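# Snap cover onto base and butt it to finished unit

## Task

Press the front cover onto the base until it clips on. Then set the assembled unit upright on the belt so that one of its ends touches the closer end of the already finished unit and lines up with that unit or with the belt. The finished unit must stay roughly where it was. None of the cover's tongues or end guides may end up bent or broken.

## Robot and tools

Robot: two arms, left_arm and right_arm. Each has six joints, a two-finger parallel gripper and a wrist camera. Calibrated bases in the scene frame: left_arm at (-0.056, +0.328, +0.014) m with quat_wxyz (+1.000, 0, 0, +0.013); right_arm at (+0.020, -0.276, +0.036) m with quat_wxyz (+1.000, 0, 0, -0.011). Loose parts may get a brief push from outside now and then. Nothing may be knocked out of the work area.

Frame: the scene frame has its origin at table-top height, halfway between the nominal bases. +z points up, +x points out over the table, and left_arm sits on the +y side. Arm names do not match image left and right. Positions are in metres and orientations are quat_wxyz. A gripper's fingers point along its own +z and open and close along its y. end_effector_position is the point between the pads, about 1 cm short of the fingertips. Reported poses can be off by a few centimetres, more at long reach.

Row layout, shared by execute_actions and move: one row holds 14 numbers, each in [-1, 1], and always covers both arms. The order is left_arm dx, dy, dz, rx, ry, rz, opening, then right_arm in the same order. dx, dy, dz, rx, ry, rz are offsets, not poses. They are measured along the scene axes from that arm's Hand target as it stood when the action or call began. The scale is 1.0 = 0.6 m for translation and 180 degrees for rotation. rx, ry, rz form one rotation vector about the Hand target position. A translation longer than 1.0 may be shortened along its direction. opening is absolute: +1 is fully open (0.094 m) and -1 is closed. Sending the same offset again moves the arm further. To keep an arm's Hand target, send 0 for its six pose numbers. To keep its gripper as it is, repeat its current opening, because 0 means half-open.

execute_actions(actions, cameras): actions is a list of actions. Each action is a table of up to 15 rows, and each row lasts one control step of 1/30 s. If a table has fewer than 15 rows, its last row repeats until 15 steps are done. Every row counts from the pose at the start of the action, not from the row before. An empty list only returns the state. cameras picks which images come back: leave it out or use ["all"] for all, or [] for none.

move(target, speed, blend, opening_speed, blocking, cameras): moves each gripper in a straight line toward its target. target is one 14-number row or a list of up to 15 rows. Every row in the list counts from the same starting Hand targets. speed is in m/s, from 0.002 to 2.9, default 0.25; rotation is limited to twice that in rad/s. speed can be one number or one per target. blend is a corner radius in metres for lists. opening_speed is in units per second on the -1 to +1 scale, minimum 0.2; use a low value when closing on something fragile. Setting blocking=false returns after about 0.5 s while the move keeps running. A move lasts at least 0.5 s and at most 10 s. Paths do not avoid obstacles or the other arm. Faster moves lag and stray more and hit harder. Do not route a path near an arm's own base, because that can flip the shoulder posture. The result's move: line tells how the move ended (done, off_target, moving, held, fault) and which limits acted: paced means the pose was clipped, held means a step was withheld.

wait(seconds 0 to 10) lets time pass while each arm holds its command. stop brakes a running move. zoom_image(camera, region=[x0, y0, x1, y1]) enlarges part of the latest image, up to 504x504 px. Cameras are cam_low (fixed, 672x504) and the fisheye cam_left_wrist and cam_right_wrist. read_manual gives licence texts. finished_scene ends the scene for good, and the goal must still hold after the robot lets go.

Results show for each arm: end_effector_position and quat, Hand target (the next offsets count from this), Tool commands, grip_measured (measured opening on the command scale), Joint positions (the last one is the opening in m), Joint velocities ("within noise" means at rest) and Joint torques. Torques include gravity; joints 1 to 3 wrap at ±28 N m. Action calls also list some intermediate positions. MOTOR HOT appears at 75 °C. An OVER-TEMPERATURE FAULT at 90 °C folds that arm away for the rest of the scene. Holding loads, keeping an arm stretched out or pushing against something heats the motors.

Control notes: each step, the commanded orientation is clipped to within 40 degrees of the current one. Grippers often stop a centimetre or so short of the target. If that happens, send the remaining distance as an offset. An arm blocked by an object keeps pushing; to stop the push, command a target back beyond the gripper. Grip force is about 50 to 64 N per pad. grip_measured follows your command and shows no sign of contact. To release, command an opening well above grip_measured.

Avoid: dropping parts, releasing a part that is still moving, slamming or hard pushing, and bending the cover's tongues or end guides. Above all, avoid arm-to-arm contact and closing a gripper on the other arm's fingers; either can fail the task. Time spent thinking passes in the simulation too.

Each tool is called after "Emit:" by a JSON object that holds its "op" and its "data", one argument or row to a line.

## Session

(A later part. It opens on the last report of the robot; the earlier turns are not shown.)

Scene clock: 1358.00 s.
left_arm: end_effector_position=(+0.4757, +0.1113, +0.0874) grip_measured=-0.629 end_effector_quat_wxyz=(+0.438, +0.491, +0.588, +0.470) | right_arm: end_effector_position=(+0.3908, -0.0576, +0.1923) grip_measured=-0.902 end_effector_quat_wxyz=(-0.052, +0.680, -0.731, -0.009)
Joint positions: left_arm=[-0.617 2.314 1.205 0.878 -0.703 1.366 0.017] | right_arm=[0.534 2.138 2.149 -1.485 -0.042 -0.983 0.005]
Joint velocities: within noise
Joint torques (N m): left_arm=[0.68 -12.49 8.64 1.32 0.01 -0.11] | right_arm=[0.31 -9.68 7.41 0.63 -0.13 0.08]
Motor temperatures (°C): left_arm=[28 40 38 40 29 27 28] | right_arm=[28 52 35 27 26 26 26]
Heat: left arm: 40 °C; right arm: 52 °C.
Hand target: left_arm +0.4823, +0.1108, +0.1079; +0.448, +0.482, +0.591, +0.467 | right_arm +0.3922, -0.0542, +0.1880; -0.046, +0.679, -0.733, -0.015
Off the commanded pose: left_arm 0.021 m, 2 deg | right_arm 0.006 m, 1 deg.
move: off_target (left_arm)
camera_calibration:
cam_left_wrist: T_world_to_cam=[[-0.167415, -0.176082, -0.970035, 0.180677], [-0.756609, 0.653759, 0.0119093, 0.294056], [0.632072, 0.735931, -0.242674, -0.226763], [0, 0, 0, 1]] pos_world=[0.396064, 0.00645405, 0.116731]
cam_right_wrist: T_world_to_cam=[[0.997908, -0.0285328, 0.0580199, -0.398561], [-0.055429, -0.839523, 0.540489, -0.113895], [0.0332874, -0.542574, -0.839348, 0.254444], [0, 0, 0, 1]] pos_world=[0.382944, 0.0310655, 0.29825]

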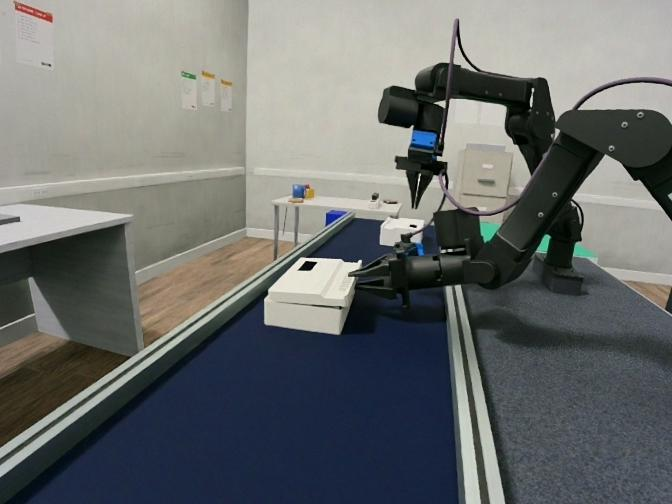

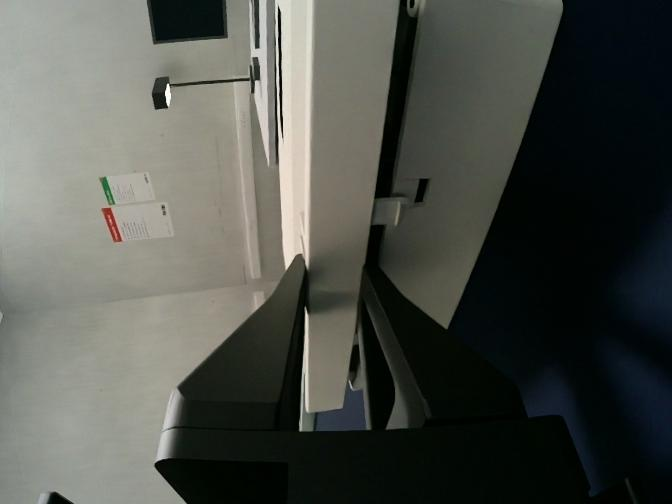

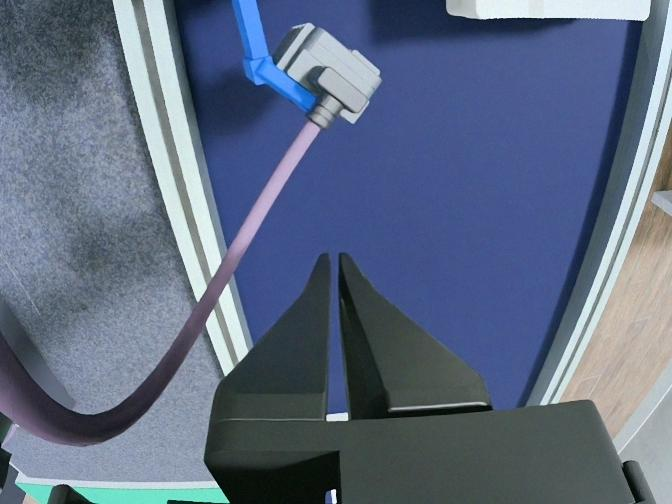

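Emit:
{"op": "move", "data": {
  "target": [
    [0.0,0,0.03,0,0,0.0,-0.8,0,0,0,0,0,0,-0.9]
  ],
  "speed": 0.06
}}

Emit:
{"op": "zoom_image", "data": {
  "camera": "cam_low",
  "region": [240, 230, 390, 345]
}}

Emit:
{"op": "zoom_image", "data": {
  "camera": "cam_left_wrist",
  "region": [300, 0, 580, 340]
}}

Scene clock: 1365.43 s.
left_arm: end_effector_position=(+0.4739, +0.1119, +0.0943) grip_measured=-0.632 end_effector_quat_wxyz=(+0.424, +0.504, +0.589, +0.467) | right_arm: end_effector_position=(+0.3908, -0.0576, +0.1923) grip_measured=-0.902 end_effector_quat_wxyz=(-0.052, +0.680, -0.731, -0.009)
Joint positions: left_arm=[-0.617 2.272 1.205 0.798 -0.699 1.366 0.017] | right_arm=[0.534 2.138 2.149 -1.485 -0.042 -0.983 0.005]
Joint velocities: within noise
Joint torques (N m): left_arm=[0.66 -13 9.4 1.56 -0.05 -0.11] | right_arm=[0.31 -9.68 7.39 0.63 -0.13 0.09]
Motor temperatures (°C): left_arm=[28 43 39 39 29 27 28] | right_arm=[28 52 35 27 26 26 26]
Heat: left arm: 43 °C; right arm: 52 °C.
Hand target: left_arm +0.4823, +0.1108, +0.1258; +0.448, +0.482, +0.591, +0.467 | right_arm +0.3922, -0.0542, +0.1880; -0.046, +0.679, -0.733, -0.015
Off the commanded pose: left_arm 0.033 m, 4 deg | right_arm 0.006 m, 1 deg.
move: off_target (left_arm)
camera_calibration:
cam_left_wrist: T_world_to_cam=[[-0.198654, -0.155901, -0.96759, 0.199456], [-0.753163, 0.656011, 0.048932, 0.286811], [0.627122, 0.738474, -0.247738, -0.221924], [0, 0, 0, 1]] pos_world=[0.394812, 0.00682942, 0.123979]
cam_right_wrist: T_world_to_cam=[[0.997908, -0.0285328, 0.0580199, -0.398561], [-0.055429, -0.839523, 0.540489, -0.113895], [0.0332874, -0.542574, -0.839348, 0.254444], [0, 0, 0, 1]] pos_world=[0.382944, 0.0310655, 0.29825]

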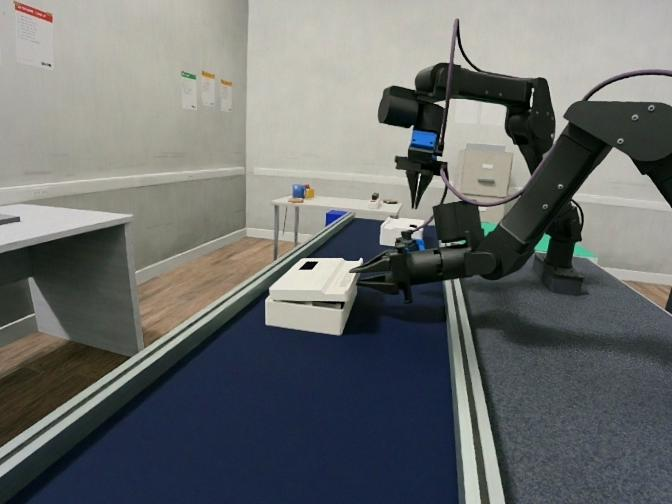

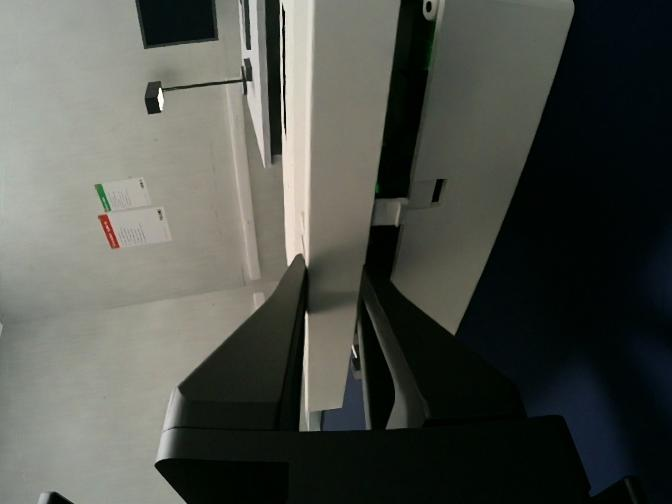

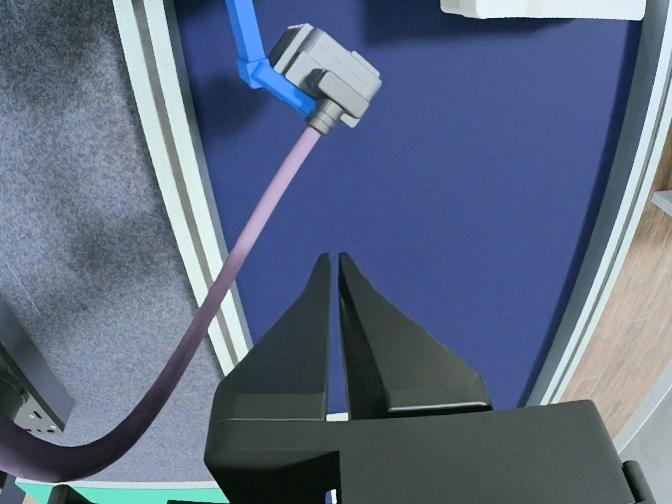

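Scaled by 3.360 from the camera's 672x504 image, which has a finer 960x720 frame.

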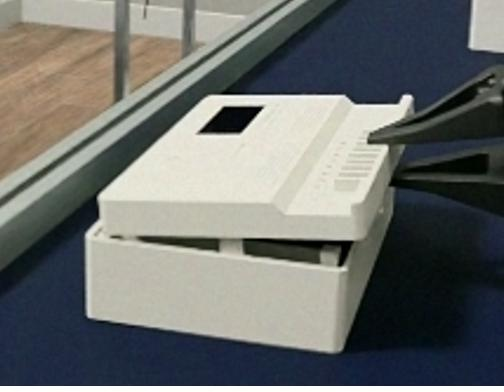

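Scaled by 1.482 from the camera's 672x504 image, which has a finer 960x720 frame.

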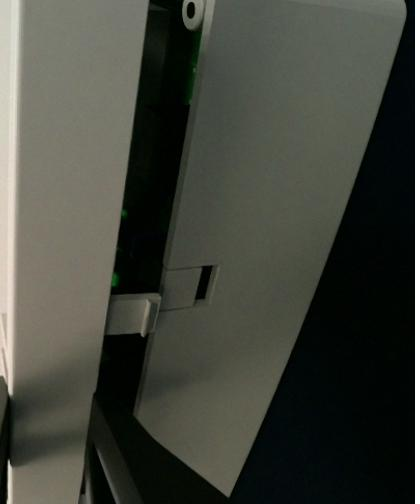

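Emit:
{"op": "move", "data": {
  "target": [
    [0.0,0,0.02,0,-0.04,0.0,-0.8,0,0,0,0,0,0,-0.9],
    [0.04,0.006,0.03,0,-0.04,0.0,-0.8,0,0,0,0,0,0,-0.9]
  ],
  "speed": 0.05
}}

Emit:
{"op": "zoom_image", "data": {
  "camera": "cam_low",
  "region": [240, 230, 390, 345]
}}

Emit:
{"op": "zoom_image", "data": {
  "camera": "cam_left_wrist",
  "region": [300, 0, 580, 340]
}}

Scene clock: 1371.67 s.
left_arm: end_effector_position=(+0.4980, +0.1165, +0.1388) grip_measured=-0.634 end_effector_quat_wxyz=(+0.470, +0.464, +0.563, +0.497) | right_arm: end_effector_position=(+0.3908, -0.0576, +0.1923) grip_measured=-0.902 end_effector_quat_wxyz=(-0.052, +0.680, -0.732, -0.009)
Joint positions: left_arm=[-0.583 2.287 1.274 0.93 -0.68 1.452 0.017] | right_arm=[0.534 2.138 2.149 -1.485 -0.042 -0.983 0.005]
Joint velocities: within noise
Joint torques (N m): left_arm=[0.62 -8.23 10.29 1.96 0 -0.06] | right_arm=[0.28 -9.66 7.39 0.63 -0.13 0.09]
Motor temperatures (°C): left_arm=[28 42 40 40 29 27 28] | right_arm=[28 52 35 27 26 26 26]
Heat: left arm: 42 °C; right arm: 52 °C.
Hand target: left_arm +0.5063, +0.1144, +0.1437; +0.484, +0.452, +0.561, +0.497 | right_arm +0.3923, -0.0542, +0.1880; -0.047, +0.678, -0.733, -0.015
Off the commanded pose: left_arm 0.010 m, 2 deg | right_arm 0.006 m, 1 deg.
move: done
camera_calibration:
cam_left_wrist: T_world_to_cam=[[-0.0579804, -0.174945, -0.982869, 0.182302], [-0.753834, 0.653132, -0.0717844, 0.317225], [0.654501, 0.736759, -0.169749, -0.253606], [0, 0, 0, 1]] pos_world=[0.415691, 0.0115495, 0.158902]
cam_right_wrist: T_world_to_cam=[[0.997897, -0.0288913, 0.0580279, -0.398649], [-0.0557345, -0.839512, 0.540475, -0.113768], [0.0331001, -0.542573, -0.839356, 0.254515], [0, 0, 0, 1]] pos_world=[0.383046, 0.031066, 0.29825]

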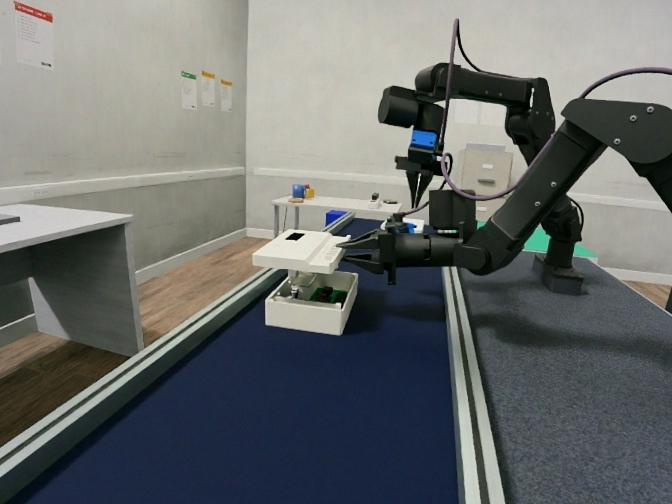

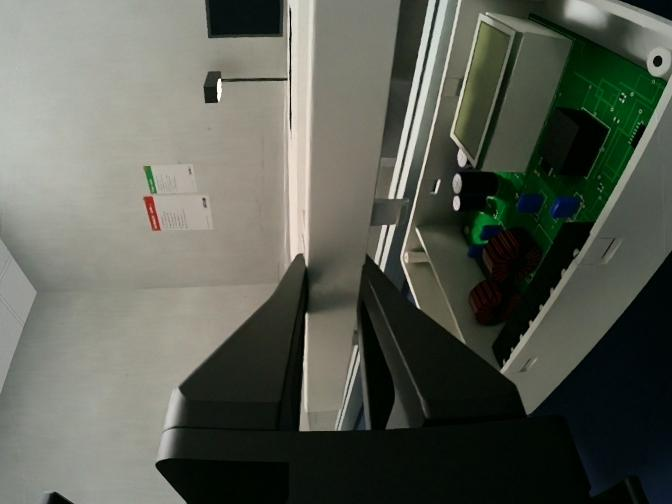

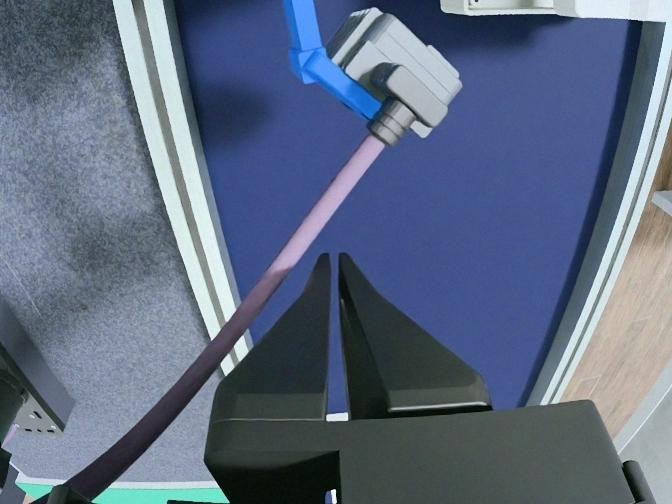

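Scaled by 3.360 from the camera's 672x504 image, which has a finer 960x720 frame.

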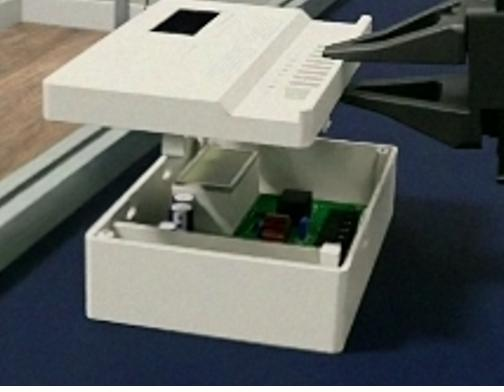

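Scaled by 1.482 from the camera's 672x504 image, which has a finer 960x720 frame.

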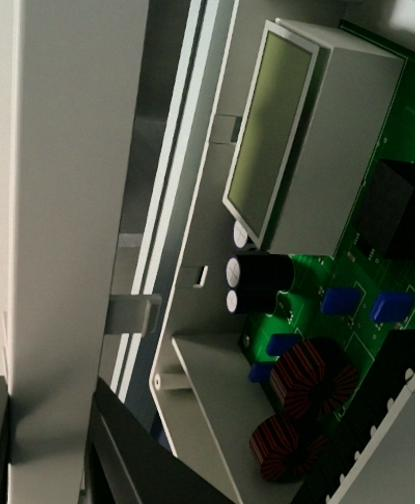

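Emit:
{"op": "move", "data": {
  "target": [
    [-0.022,-0.009,-0.045,0,0,0.0,-0.8,0,0,0,0,0,0,-0.9]
  ],
  "speed": 0.05
}}

Emit:
{"op": "zoom_image", "data": {
  "camera": "cam_low",
  "region": [240, 230, 390, 345]
}}

Emit:
{"op": "zoom_image", "data": {
  "camera": "cam_left_wrist",
  "region": [300, 0, 580, 340]
}}

Scene clock: 1388.20 s.
left_arm: end_effector_position=(+0.4959, +0.1095, +0.1243) grip_measured=-0.634 end_effector_quat_wxyz=(+0.478, +0.460, +0.560, +0.497) | right_arm: end_effector_position=(+0.3908, -0.0576, +0.1923) grip_measured=-0.902 end_effector_quat_wxyz=(-0.052, +0.680, -0.732, -0.009)
Joint positions: left_arm=[-0.596 2.339 1.274 1 -0.685 1.452 0.017] | right_arm=[0.534 2.138 2.149 -1.485 -0.042 -0.983 0.005]
Joint velocities: within noise
Joint torques (N m): left_arm=[-0.38 -8.32 5.68 2.21 -0.11 -0.1] | right_arm=[0.29 -9.66 7.39 0.62 -0.14 0.08]
Motor temperatures (°C): left_arm=[28 41 40 42 29 27 29] | right_arm=[28 52 35 27 26 26 26]
Heat: left arm: 42 °C; right arm: 52 °C.
Hand target: left_arm +0.4931, +0.1090, +0.1168; +0.484, +0.452, +0.561, +0.497 | right_arm +0.3923, -0.0542, +0.1880; -0.047, +0.679, -0.733, -0.015
Off the commanded pose: left_arm 0.008 m, 1 deg | right_arm 0.006 m, 1 deg.
move: done
camera_calibration:
cam_left_wrist: T_world_to_cam=[[-0.0436208, -0.183995, -0.981959, 0.160474], [-0.747586, 0.658027, -0.0900885, 0.317714], [0.662731, 0.730169, -0.166256, -0.253398], [0, 0, 0, 1]] pos_world=[0.412453, 0.00548569, 0.144073]
cam_right_wrist: T_world_to_cam=[[0.997897, -0.0288913, 0.0580279, -0.398649], [-0.0557345, -0.839512, 0.540475, -0.113768], [0.0331001, -0.542573, -0.839356, 0.254515], [0, 0, 0, 1]] pos_world=[0.383046, 0.031066, 0.29825]

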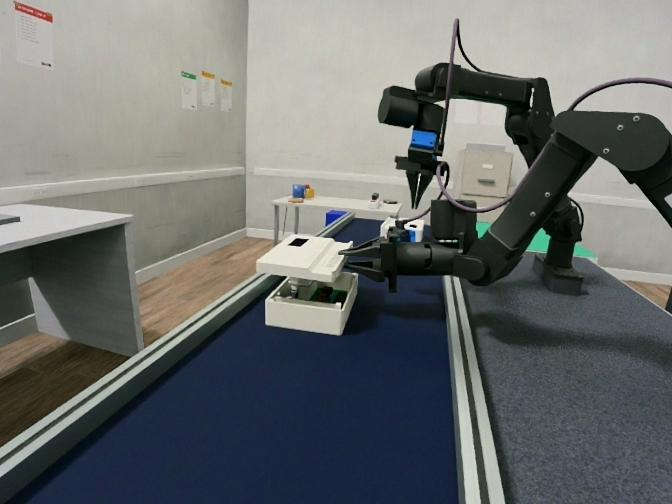

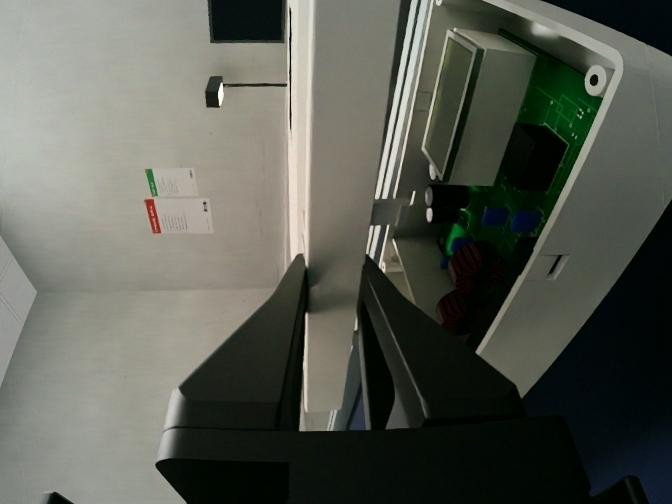

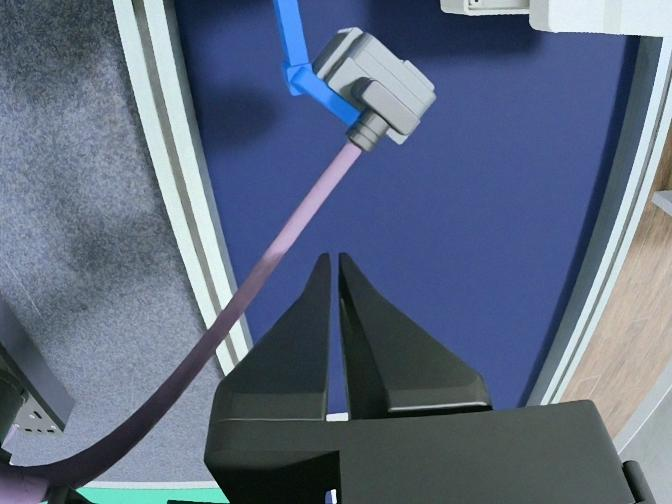

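Scaled by 3.360 from the camera's 672x504 image, which has a finer 960x720 frame.

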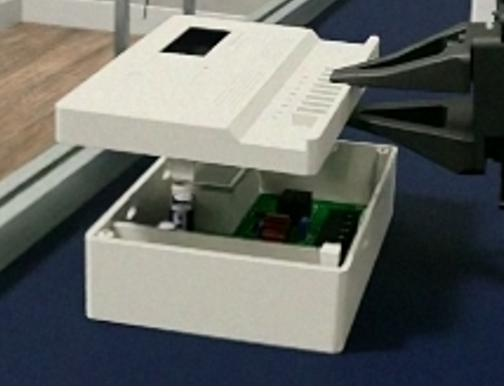

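Scaled by 1.482 from the camera's 672x504 image, which has a finer 960x720 frame.

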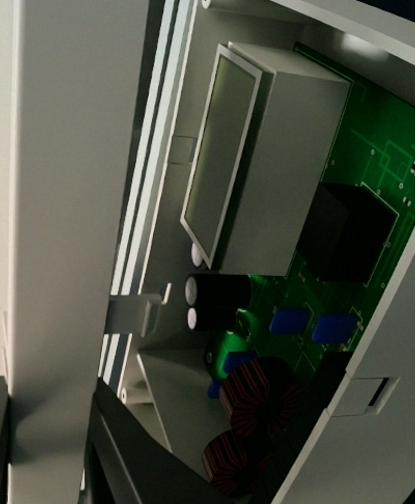

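Emit:
{"op": "move", "data": {
  "target": [
    [-0.018,0.0,-0.02,0,0,0.0,-0.8,0,0,0,0,0,0,-0.9],
    [-0.022,0.0,-0.042,0,0,0.0,-0.8,0,0,0,0,0,0,-0.9]
  ],
  "speed": 0.05
}}

Emit:
{"op": "zoom_image", "data": {
  "camera": "cam_low",
  "region": [240, 230, 390, 345]
}}

Emit:
{"op": "zoom_image", "data": {
  "camera": "cam_left_wrist",
  "region": [300, 0, 580, 340]
}}

Scene clock: 1396.13 s.
left_arm: end_effector_position=(+0.4833, +0.1094, +0.0977) grip_measured=-0.634 end_effector_quat_wxyz=(+0.477, +0.461, +0.560, +0.497) | right_arm: end_effector_position=(+0.3908, -0.0576, +0.1923) grip_measured=-0.902 end_effector_quat_wxyz=(-0.052, +0.680, -0.732, -0.009)
Joint positions: left_arm=[-0.612 2.39 1.223 1.099 -0.702 1.452 0.017] | right_arm=[0.534 2.138 2.149 -1.485 -0.042 -0.983 0.005]
Joint velocities: within noise
Joint torques (N m): left_arm=[-0.38 -8.29 5.15 2.21 -0.13 -0.11] | right_arm=[0.28 -9.65 7.38 0.63 -0.13 0.09]
Motor temperatures (°C): left_arm=[28 40 39 43 29 27 29] | right_arm=[28 51 35 27 26 26 26]
Heat: left arm: 43 °C; right arm: 51 °C.
Hand target: left_arm +0.4799, +0.1092, +0.0916; +0.484, +0.452, +0.562, +0.497 | right_arm +0.3923, -0.0542, +0.1880; -0.047, +0.679, -0.733, -0.015
Off the commanded pose: left_arm 0.007 m, 1 deg | right_arm 0.006 m, 1 deg.
move: done
camera_calibration:
cam_left_wrist: T_world_to_cam=[[-0.0456877, -0.181329, -0.982361, 0.134539], [-0.748209, 0.657785, -0.0866195, 0.306021], [0.661888, 0.731053, -0.165725, -0.249202], [0, 0, 0, 1]] pos_world=[0.400058, 0.00527995, 0.117374]
cam_right_wrist: T_world_to_cam=[[0.997897, -0.0288913, 0.0580279, -0.398649], [-0.0557345, -0.839512, 0.540475, -0.113768], [0.0331001, -0.542573, -0.839356, 0.254515], [0, 0, 0, 1]] pos_world=[0.383046, 0.031066, 0.29825]

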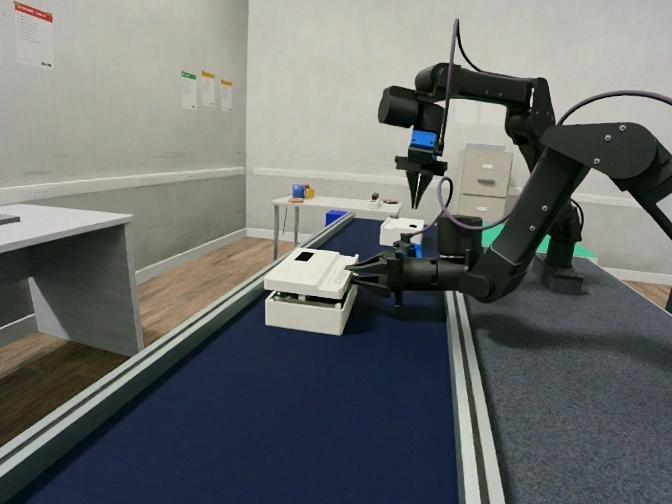

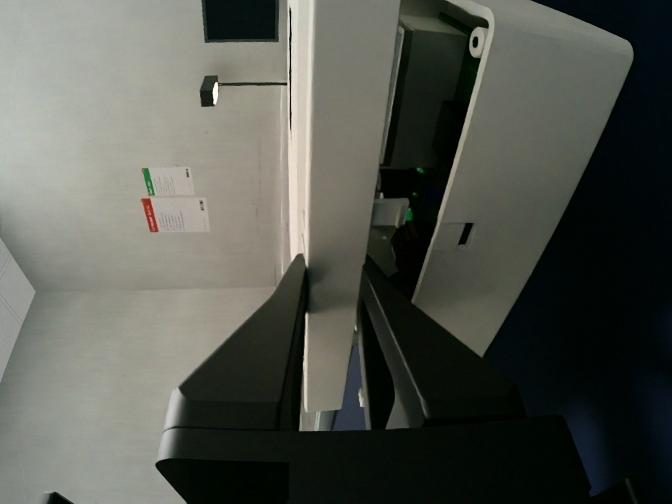

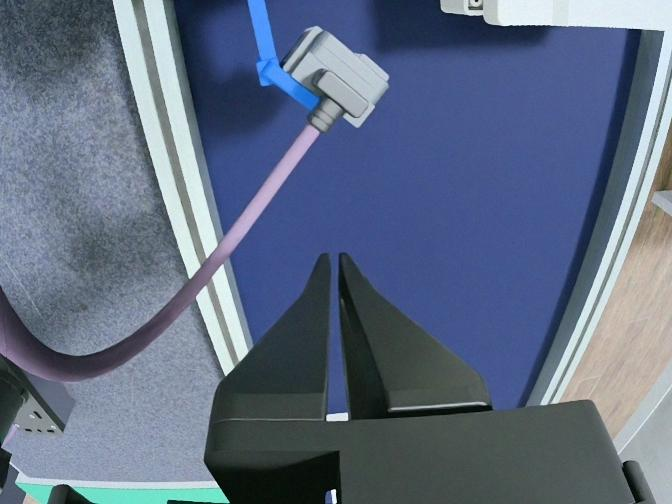

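Scaled by 3.360 from the camera's 672x504 image, which has a finer 960x720 frame.

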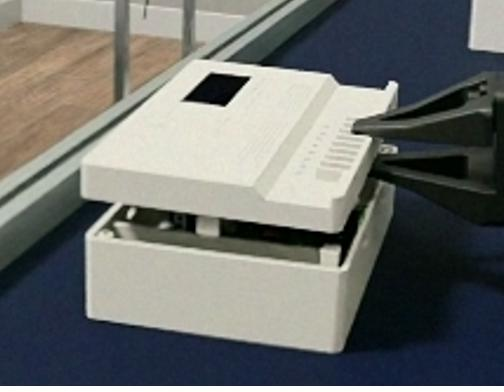

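Scaled by 1.482 from the camera's 672x504 image, which has a finer 960x720 frame.

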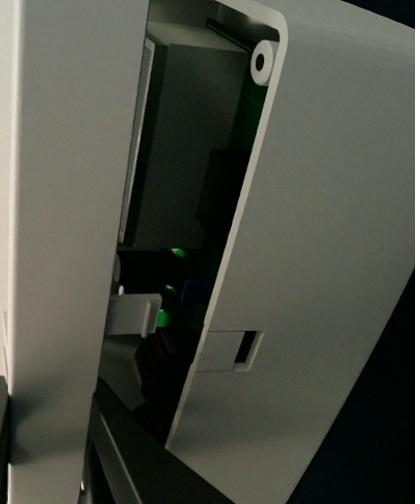

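Emit:
{"op": "zoom_image", "data": {
  "camera": "cam_low",
  "region": [258, 275, 308, 335]
}}

Emit:
{"op": "zoom_image", "data": {
  "camera": "cam_low",
  "region": [320, 250, 370, 335]
}}

Scaled by 8.400 from the camera's 672x504 image, which has a finer 960x720 frame.

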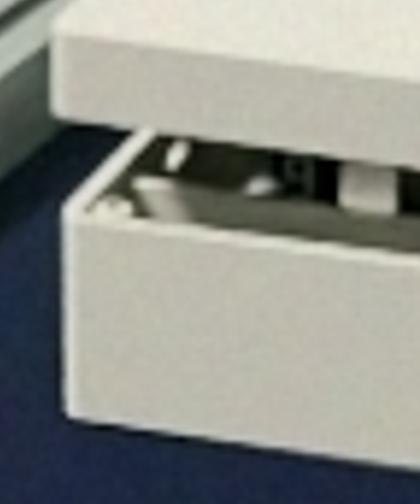

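Scaled by 5.929 from the camera's 672x504 image, which has a finer 960x720 frame.

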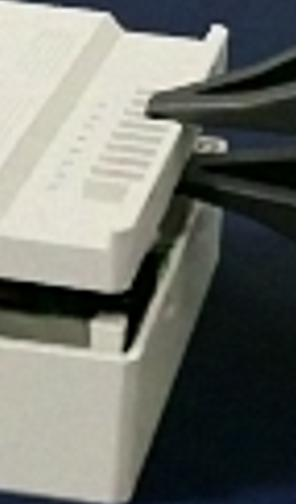

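Emit:
{"op": "zoom_image", "data": {
  "camera": "cam_right_wrist",
  "region": [420, 0, 670, 60]
}}

Scaled by 2.016 from the camera's 672x504 image, which has a finer 960x720 frame.

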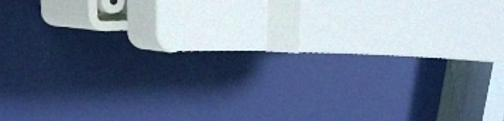

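Emit:
{"op": "move", "data": {
  "target": [
    [0,0,0,0,0,0.0,-0.8,0.07,0,0.0,0.18,0,0,-0.9]
  ],
  "speed": 0.3
}}

Scene clock: 1450.00 s.
left_arm: end_effector_position=(+0.4833, +0.1095, +0.0979) grip_measured=-0.634 end_effector_quat_wxyz=(+0.477, +0.461, +0.560, +0.497) | right_arm: end_effector_position=(+0.4392, -0.0595, +0.1725) grip_measured=-0.902 end_effector_quat_wxyz=(+0.213, -0.636, +0.712, +0.208)
Joint positions: left_arm=[-0.612 2.39 1.223 1.099 -0.702 1.452 0.017] | right_arm=[0.291 2.131 1.93 -1.143 -0.567 -1.122 0.005]
Joint velocities: within noise
Joint torques (N m): left_arm=[-0.39 -8.28 5.18 2.2 -0.12 -0.11] | right_arm=[0.25 -14.71 4.81 1.07 -0.69 -0.05]
Motor temperatures (°C): left_arm=[28 39 37 43 29 27 29] | right_arm=[28 51 36 27 26 26 26]
Heat: left arm: 43 °C; right arm: 51 °C.
Hand target: left_arm +0.4799, +0.1091, +0.0916; +0.484, +0.452, +0.562, +0.497 | right_arm +0.4342, -0.0542, +0.1880; +0.234, -0.639, +0.700, +0.219
Off the commanded pose: left_arm 0.007 m, 1 deg | right_arm 0.017 m, 3 deg.
move: off_target (right_arm)
camera_calibration:
cam_left_wrist: T_world_to_cam=[[-0.0450478, -0.181739, -0.982314, 0.134475], [-0.748411, 0.657463, -0.0873169, 0.306203], [0.661704, 0.731241, -0.165633, -0.249106], [0, 0, 0, 1]] pos_world=[0.400058, 0.00527933, 0.117573]
cam_right_wrist: T_world_to_cam=[[0.997944, -0.0640729, -0.00136712, -0.437692], [-0.0639137, -0.996583, 0.0523292, -0.0234757], [-0.00471533, -0.0521342, -0.998629, 0.308569], [0, 0, 0, 1]] pos_world=[0.436747, -0.0353526, 0.308776]

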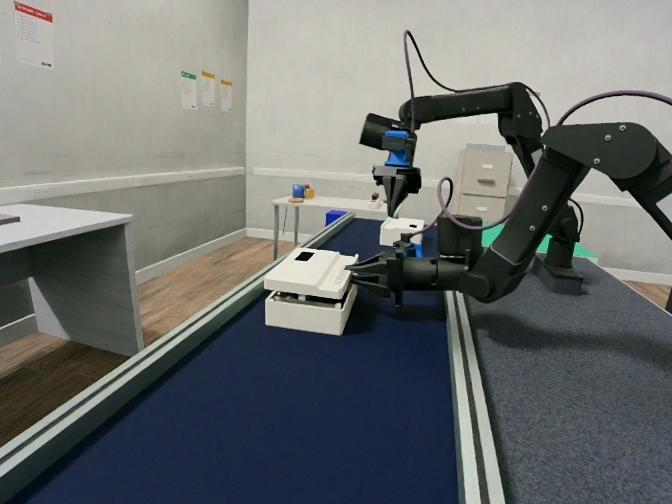

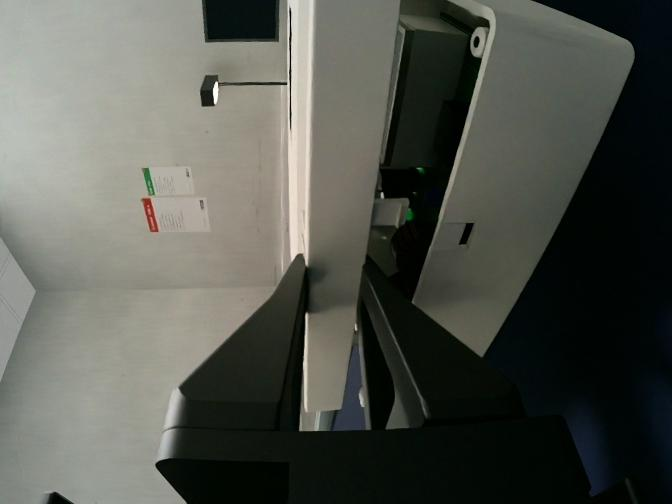

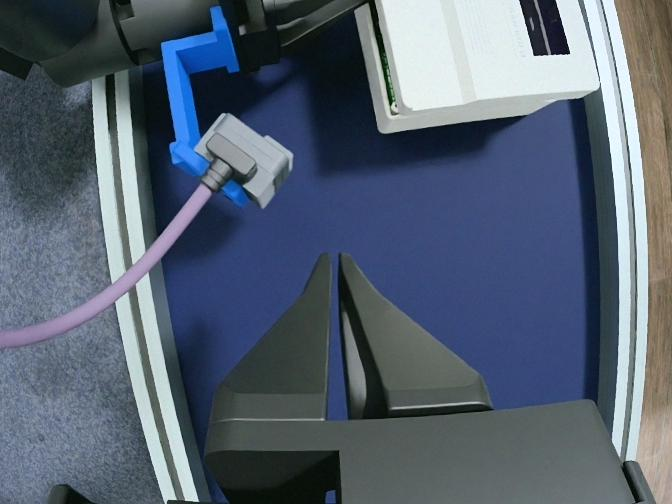

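Emit:
{"op": "zoom_image", "data": {
  "camera": "cam_right_wrist",
  "region": [350, 0, 620, 150]
}}

Scaled by 1.867 from the camera's 672x504 image, which has a finer 960x720 frame.

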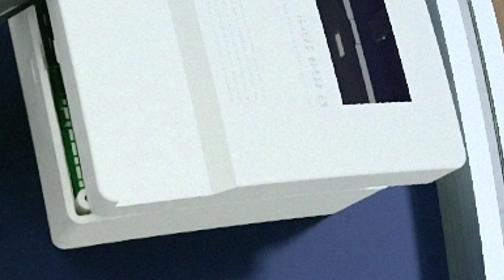

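Emit:
{"op": "move", "data": {
  "target": [
    [-0.003,0.011,0,0,0,0.004,-0.8,0,0,0.0,0,0,0,-0.9]
  ],
  "speed": 0.05
}}

Emit:
{"op": "zoom_image", "data": {
  "camera": "cam_right_wrist",
  "region": [350, 0, 620, 150]
}}

Emit:
{"op": "zoom_image", "data": {
  "camera": "cam_low",
  "region": [250, 240, 380, 345]
}}

Emit:
{"op": "zoom_image", "data": {
  "camera": "cam_left_wrist",
  "region": [360, 130, 500, 280]
}}

Scene clock: 1465.30 s.
left_arm: end_effector_position=(+0.4803, +0.1125, +0.0940) grip_measured=-0.634 end_effector_quat_wxyz=(+0.473, +0.461, +0.561, +0.498) | right_arm: end_effector_position=(+0.4395, -0.0593, +0.1726) grip_measured=-0.902 end_effector_quat_wxyz=(+0.214, -0.636, +0.711, +0.208)
Joint positions: left_arm=[-0.612 2.39 1.207 1.109 -0.708 1.452 0.017] | right_arm=[0.291 2.131 1.929 -1.141 -0.568 -1.122 0.005]
Joint velocities: within noise
Joint torques (N m): left_arm=[0.1 -8.8 4.9 2.21 -0.13 -0.11] | right_arm=[0.27 -14.72 4.82 1.08 -0.69 -0.04]
Motor temperatures (°C): left_arm=[28 39 37 43 29 27 30] | right_arm=[28 55 36 27 27 26 26]
Heat: left arm: 43 °C; right arm: 55 °C.
Hand target: left_arm +0.4781, +0.1158, +0.0916; +0.481, +0.448, +0.564, +0.500 | right_arm +0.4342, -0.0542, +0.1880; +0.234, -0.639, +0.700, +0.219
Off the commanded pose: left_arm 0.005 m, 2 deg | right_arm 0.017 m, 3 deg.
move: off_target (right_arm)
camera_calibration:
cam_left_wrist: T_world_to_cam=[[-0.0494065, -0.178008, -0.982788, 0.13274], [-0.75265, 0.653478, -0.0805244, 0.303538], [0.656564, 0.735717, -0.166264, -0.247898], [0, 0, 0, 1]] pos_world=[0.397777, 0.00765624, 0.113681]
cam_right_wrist: T_world_to_cam=[[0.997959, -0.0638559, -0.000154946, -0.438152], [-0.0637644, -0.996653, 0.0511476, -0.0230838], [-0.0034205, -0.0510333, -0.998691, 0.308167], [0, 0, 0, 1]] pos_world=[0.43684, -0.0352584, 0.308876]

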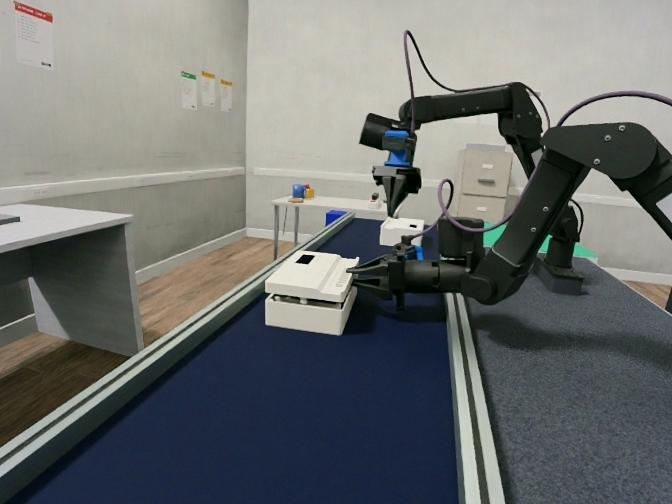

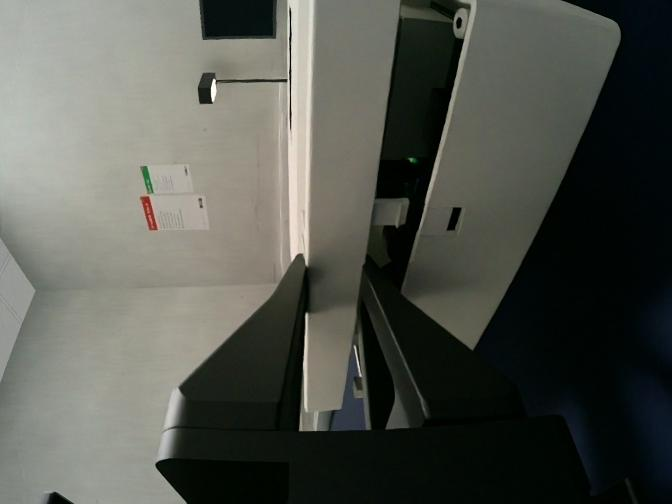

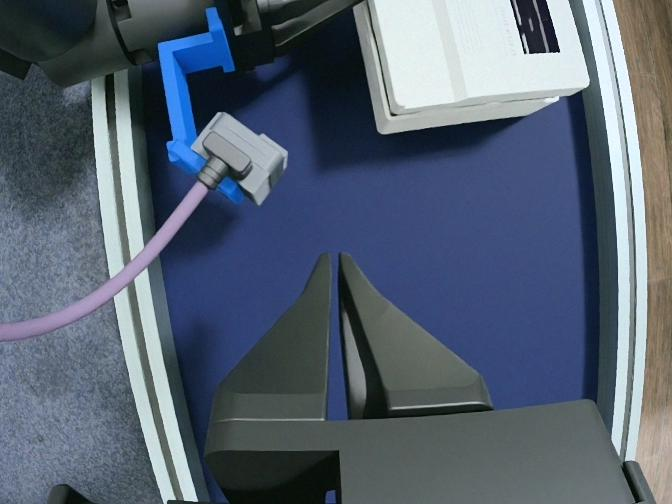

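Scaled by 1.867 from the camera's 672x504 image, which has a finer 960x720 frame.

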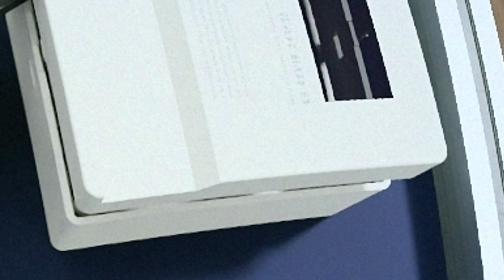

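Scaled by 3.877 from the camera's 672x504 image, which has a finer 960x720 frame.

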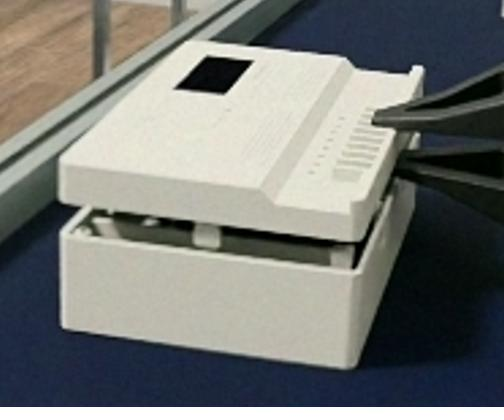

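Scaled by 3.360 from the camera's 672x504 image, which has a finer 960x720 frame.

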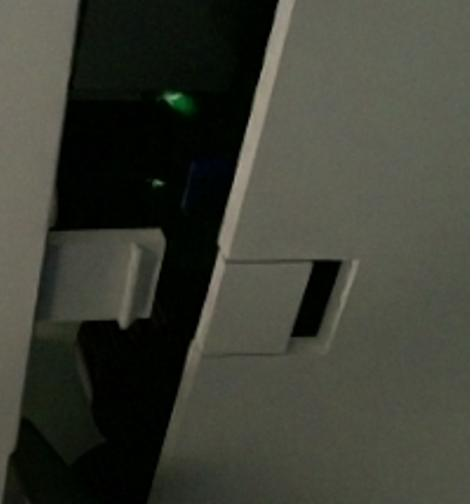

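Emit:
{"op": "move", "data": {
  "target": [
    [0,0.002,-0.012,0,0,0.0,-0.8,0,0,0.0,0,0,0,-0.9]
  ],
  "speed": 0.04
}}

Emit:
{"op": "zoom_image", "data": {
  "camera": "cam_right_wrist",
  "region": [350, 0, 620, 150]
}}

Emit:
{"op": "zoom_image", "data": {
  "camera": "cam_low",
  "region": [250, 240, 380, 345]
}}

Emit:
{"op": "zoom_image", "data": {
  "camera": "cam_left_wrist",
  "region": [340, 0, 500, 280]
}}

Scene clock: 1478.70 s.
left_arm: end_effector_position=(+0.4801, +0.1126, +0.0914) grip_measured=-0.634 end_effector_quat_wxyz=(+0.476, +0.459, +0.561, +0.499) | right_arm: end_effector_position=(+0.4396, -0.0593, +0.1726) grip_measured=-0.902 end_effector_quat_wxyz=(+0.214, -0.636, +0.711, +0.208)
Joint positions: left_arm=[-0.612 2.402 1.207 1.13 -0.709 1.452 0.017] | right_arm=[0.291 2.131 1.929 -1.141 -0.568 -1.122 0.005]
Joint velocities: within noise
Joint torques (N m): left_arm=[0.27 -8.21 4.83 2.21 -0.1 -0.11] | right_arm=[0.24 -14.69 4.85 1.07 -0.68 -0.05]
Motor temperatures (°C): left_arm=[28 39 37 45 29 27 30] | right_arm=[28 57 35 28 27 26 26]
Heat: left arm: 45 °C; right arm: 57 °C.
Hand target: left_arm +0.4781, +0.1169, +0.0844; +0.481, +0.448, +0.564, +0.500 | right_arm +0.4342, -0.0542, +0.1880; +0.234, -0.639, +0.700, +0.219
Off the commanded pose: left_arm 0.008 m, 1 deg | right_arm 0.017 m, 3 deg.
move: off_target (right_arm)
camera_calibration:
cam_left_wrist: T_world_to_cam=[[-0.0427341, -0.182294, -0.982315, 0.127444], [-0.752334, 0.652821, -0.0884184, 0.303644], [0.657394, 0.735251, -0.165043, -0.248832], [0, 0, 0, 1]] pos_world=[0.397469, 0.00796104, 0.11097]
cam_right_wrist: T_world_to_cam=[[0.997961, -0.0638293, 0.000137003, -0.438341], [-0.0637532, -0.99666, 0.0510292, -0.0230467], [-0.00312062, -0.0509339, -0.998697, 0.308041], [0, 0, 0, 1]] pos_world=[0.436939, -0.035259, 0.308876]

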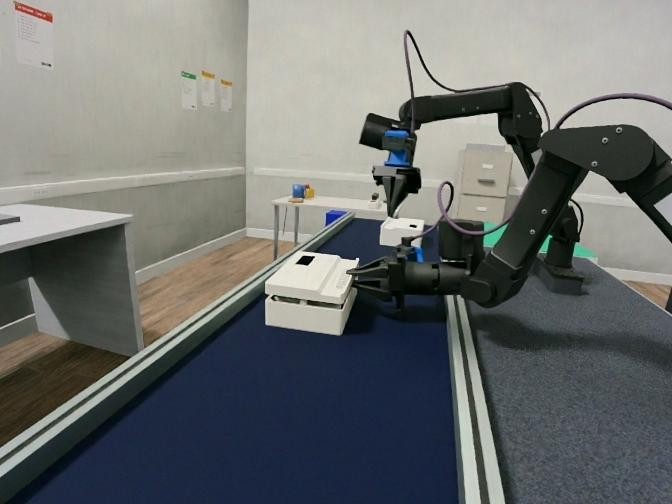

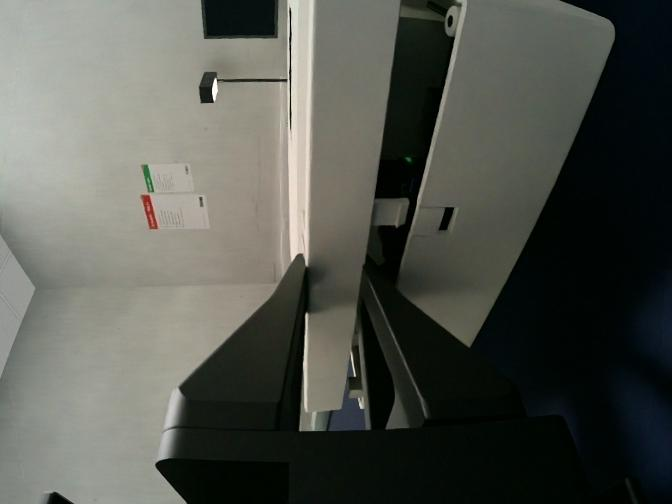

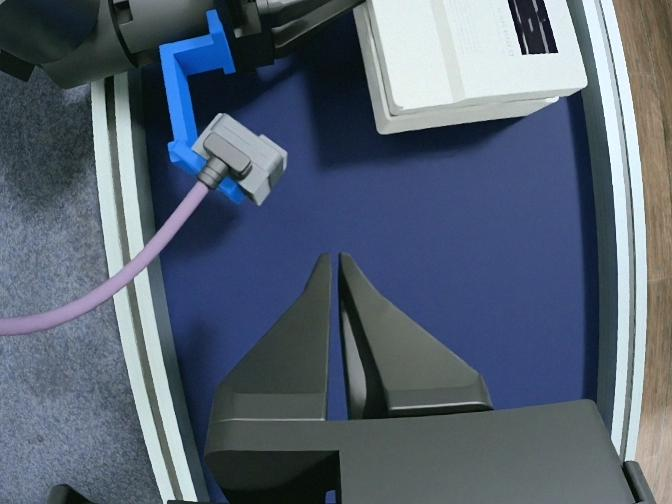

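Scaled by 1.867 from the camera's 672x504 image, which has a finer 960x720 frame.

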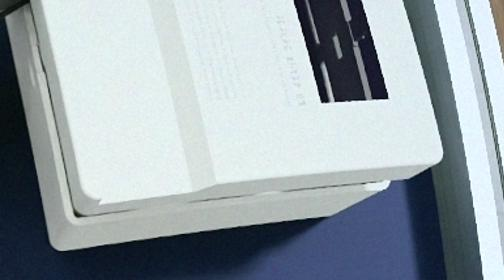

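Scaled by 3.877 from the camera's 672x504 image, which has a finer 960x720 frame.

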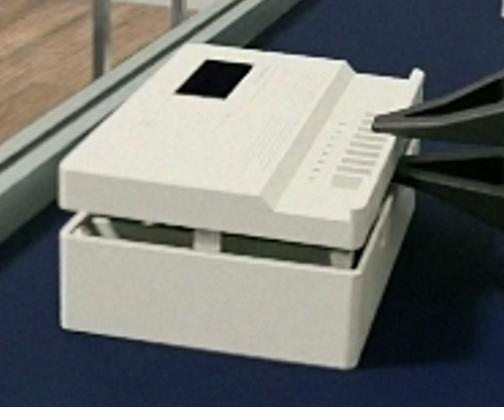

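Scaled by 1.800 from the camera's 672x504 image, which has a finer 960x720 frame.

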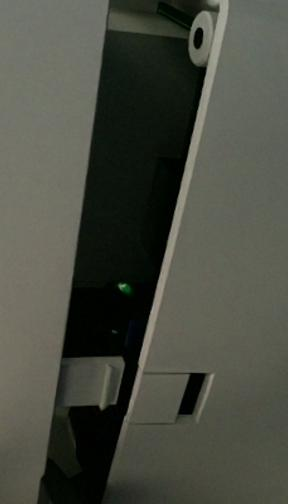

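Emit:
{"op": "zoom_image", "data": {
  "camera": "cam_right_wrist",
  "region": [440, 70, 580, 130]
}}

Emit:
{"op": "zoom_image", "data": {
  "camera": "cam_low",
  "region": [280, 285, 340, 325]
}}

Scaled by 3.600 from the camera's 672x504 image, which has a finer 960x720 frame.

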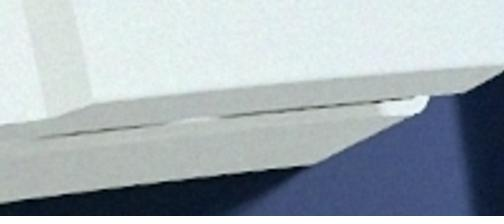

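Scaled by 8.400 from the camera's 672x504 image, which has a finer 960x720 frame.

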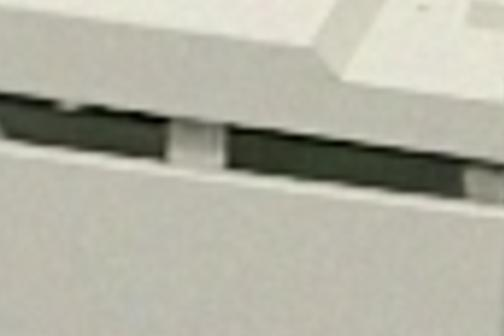

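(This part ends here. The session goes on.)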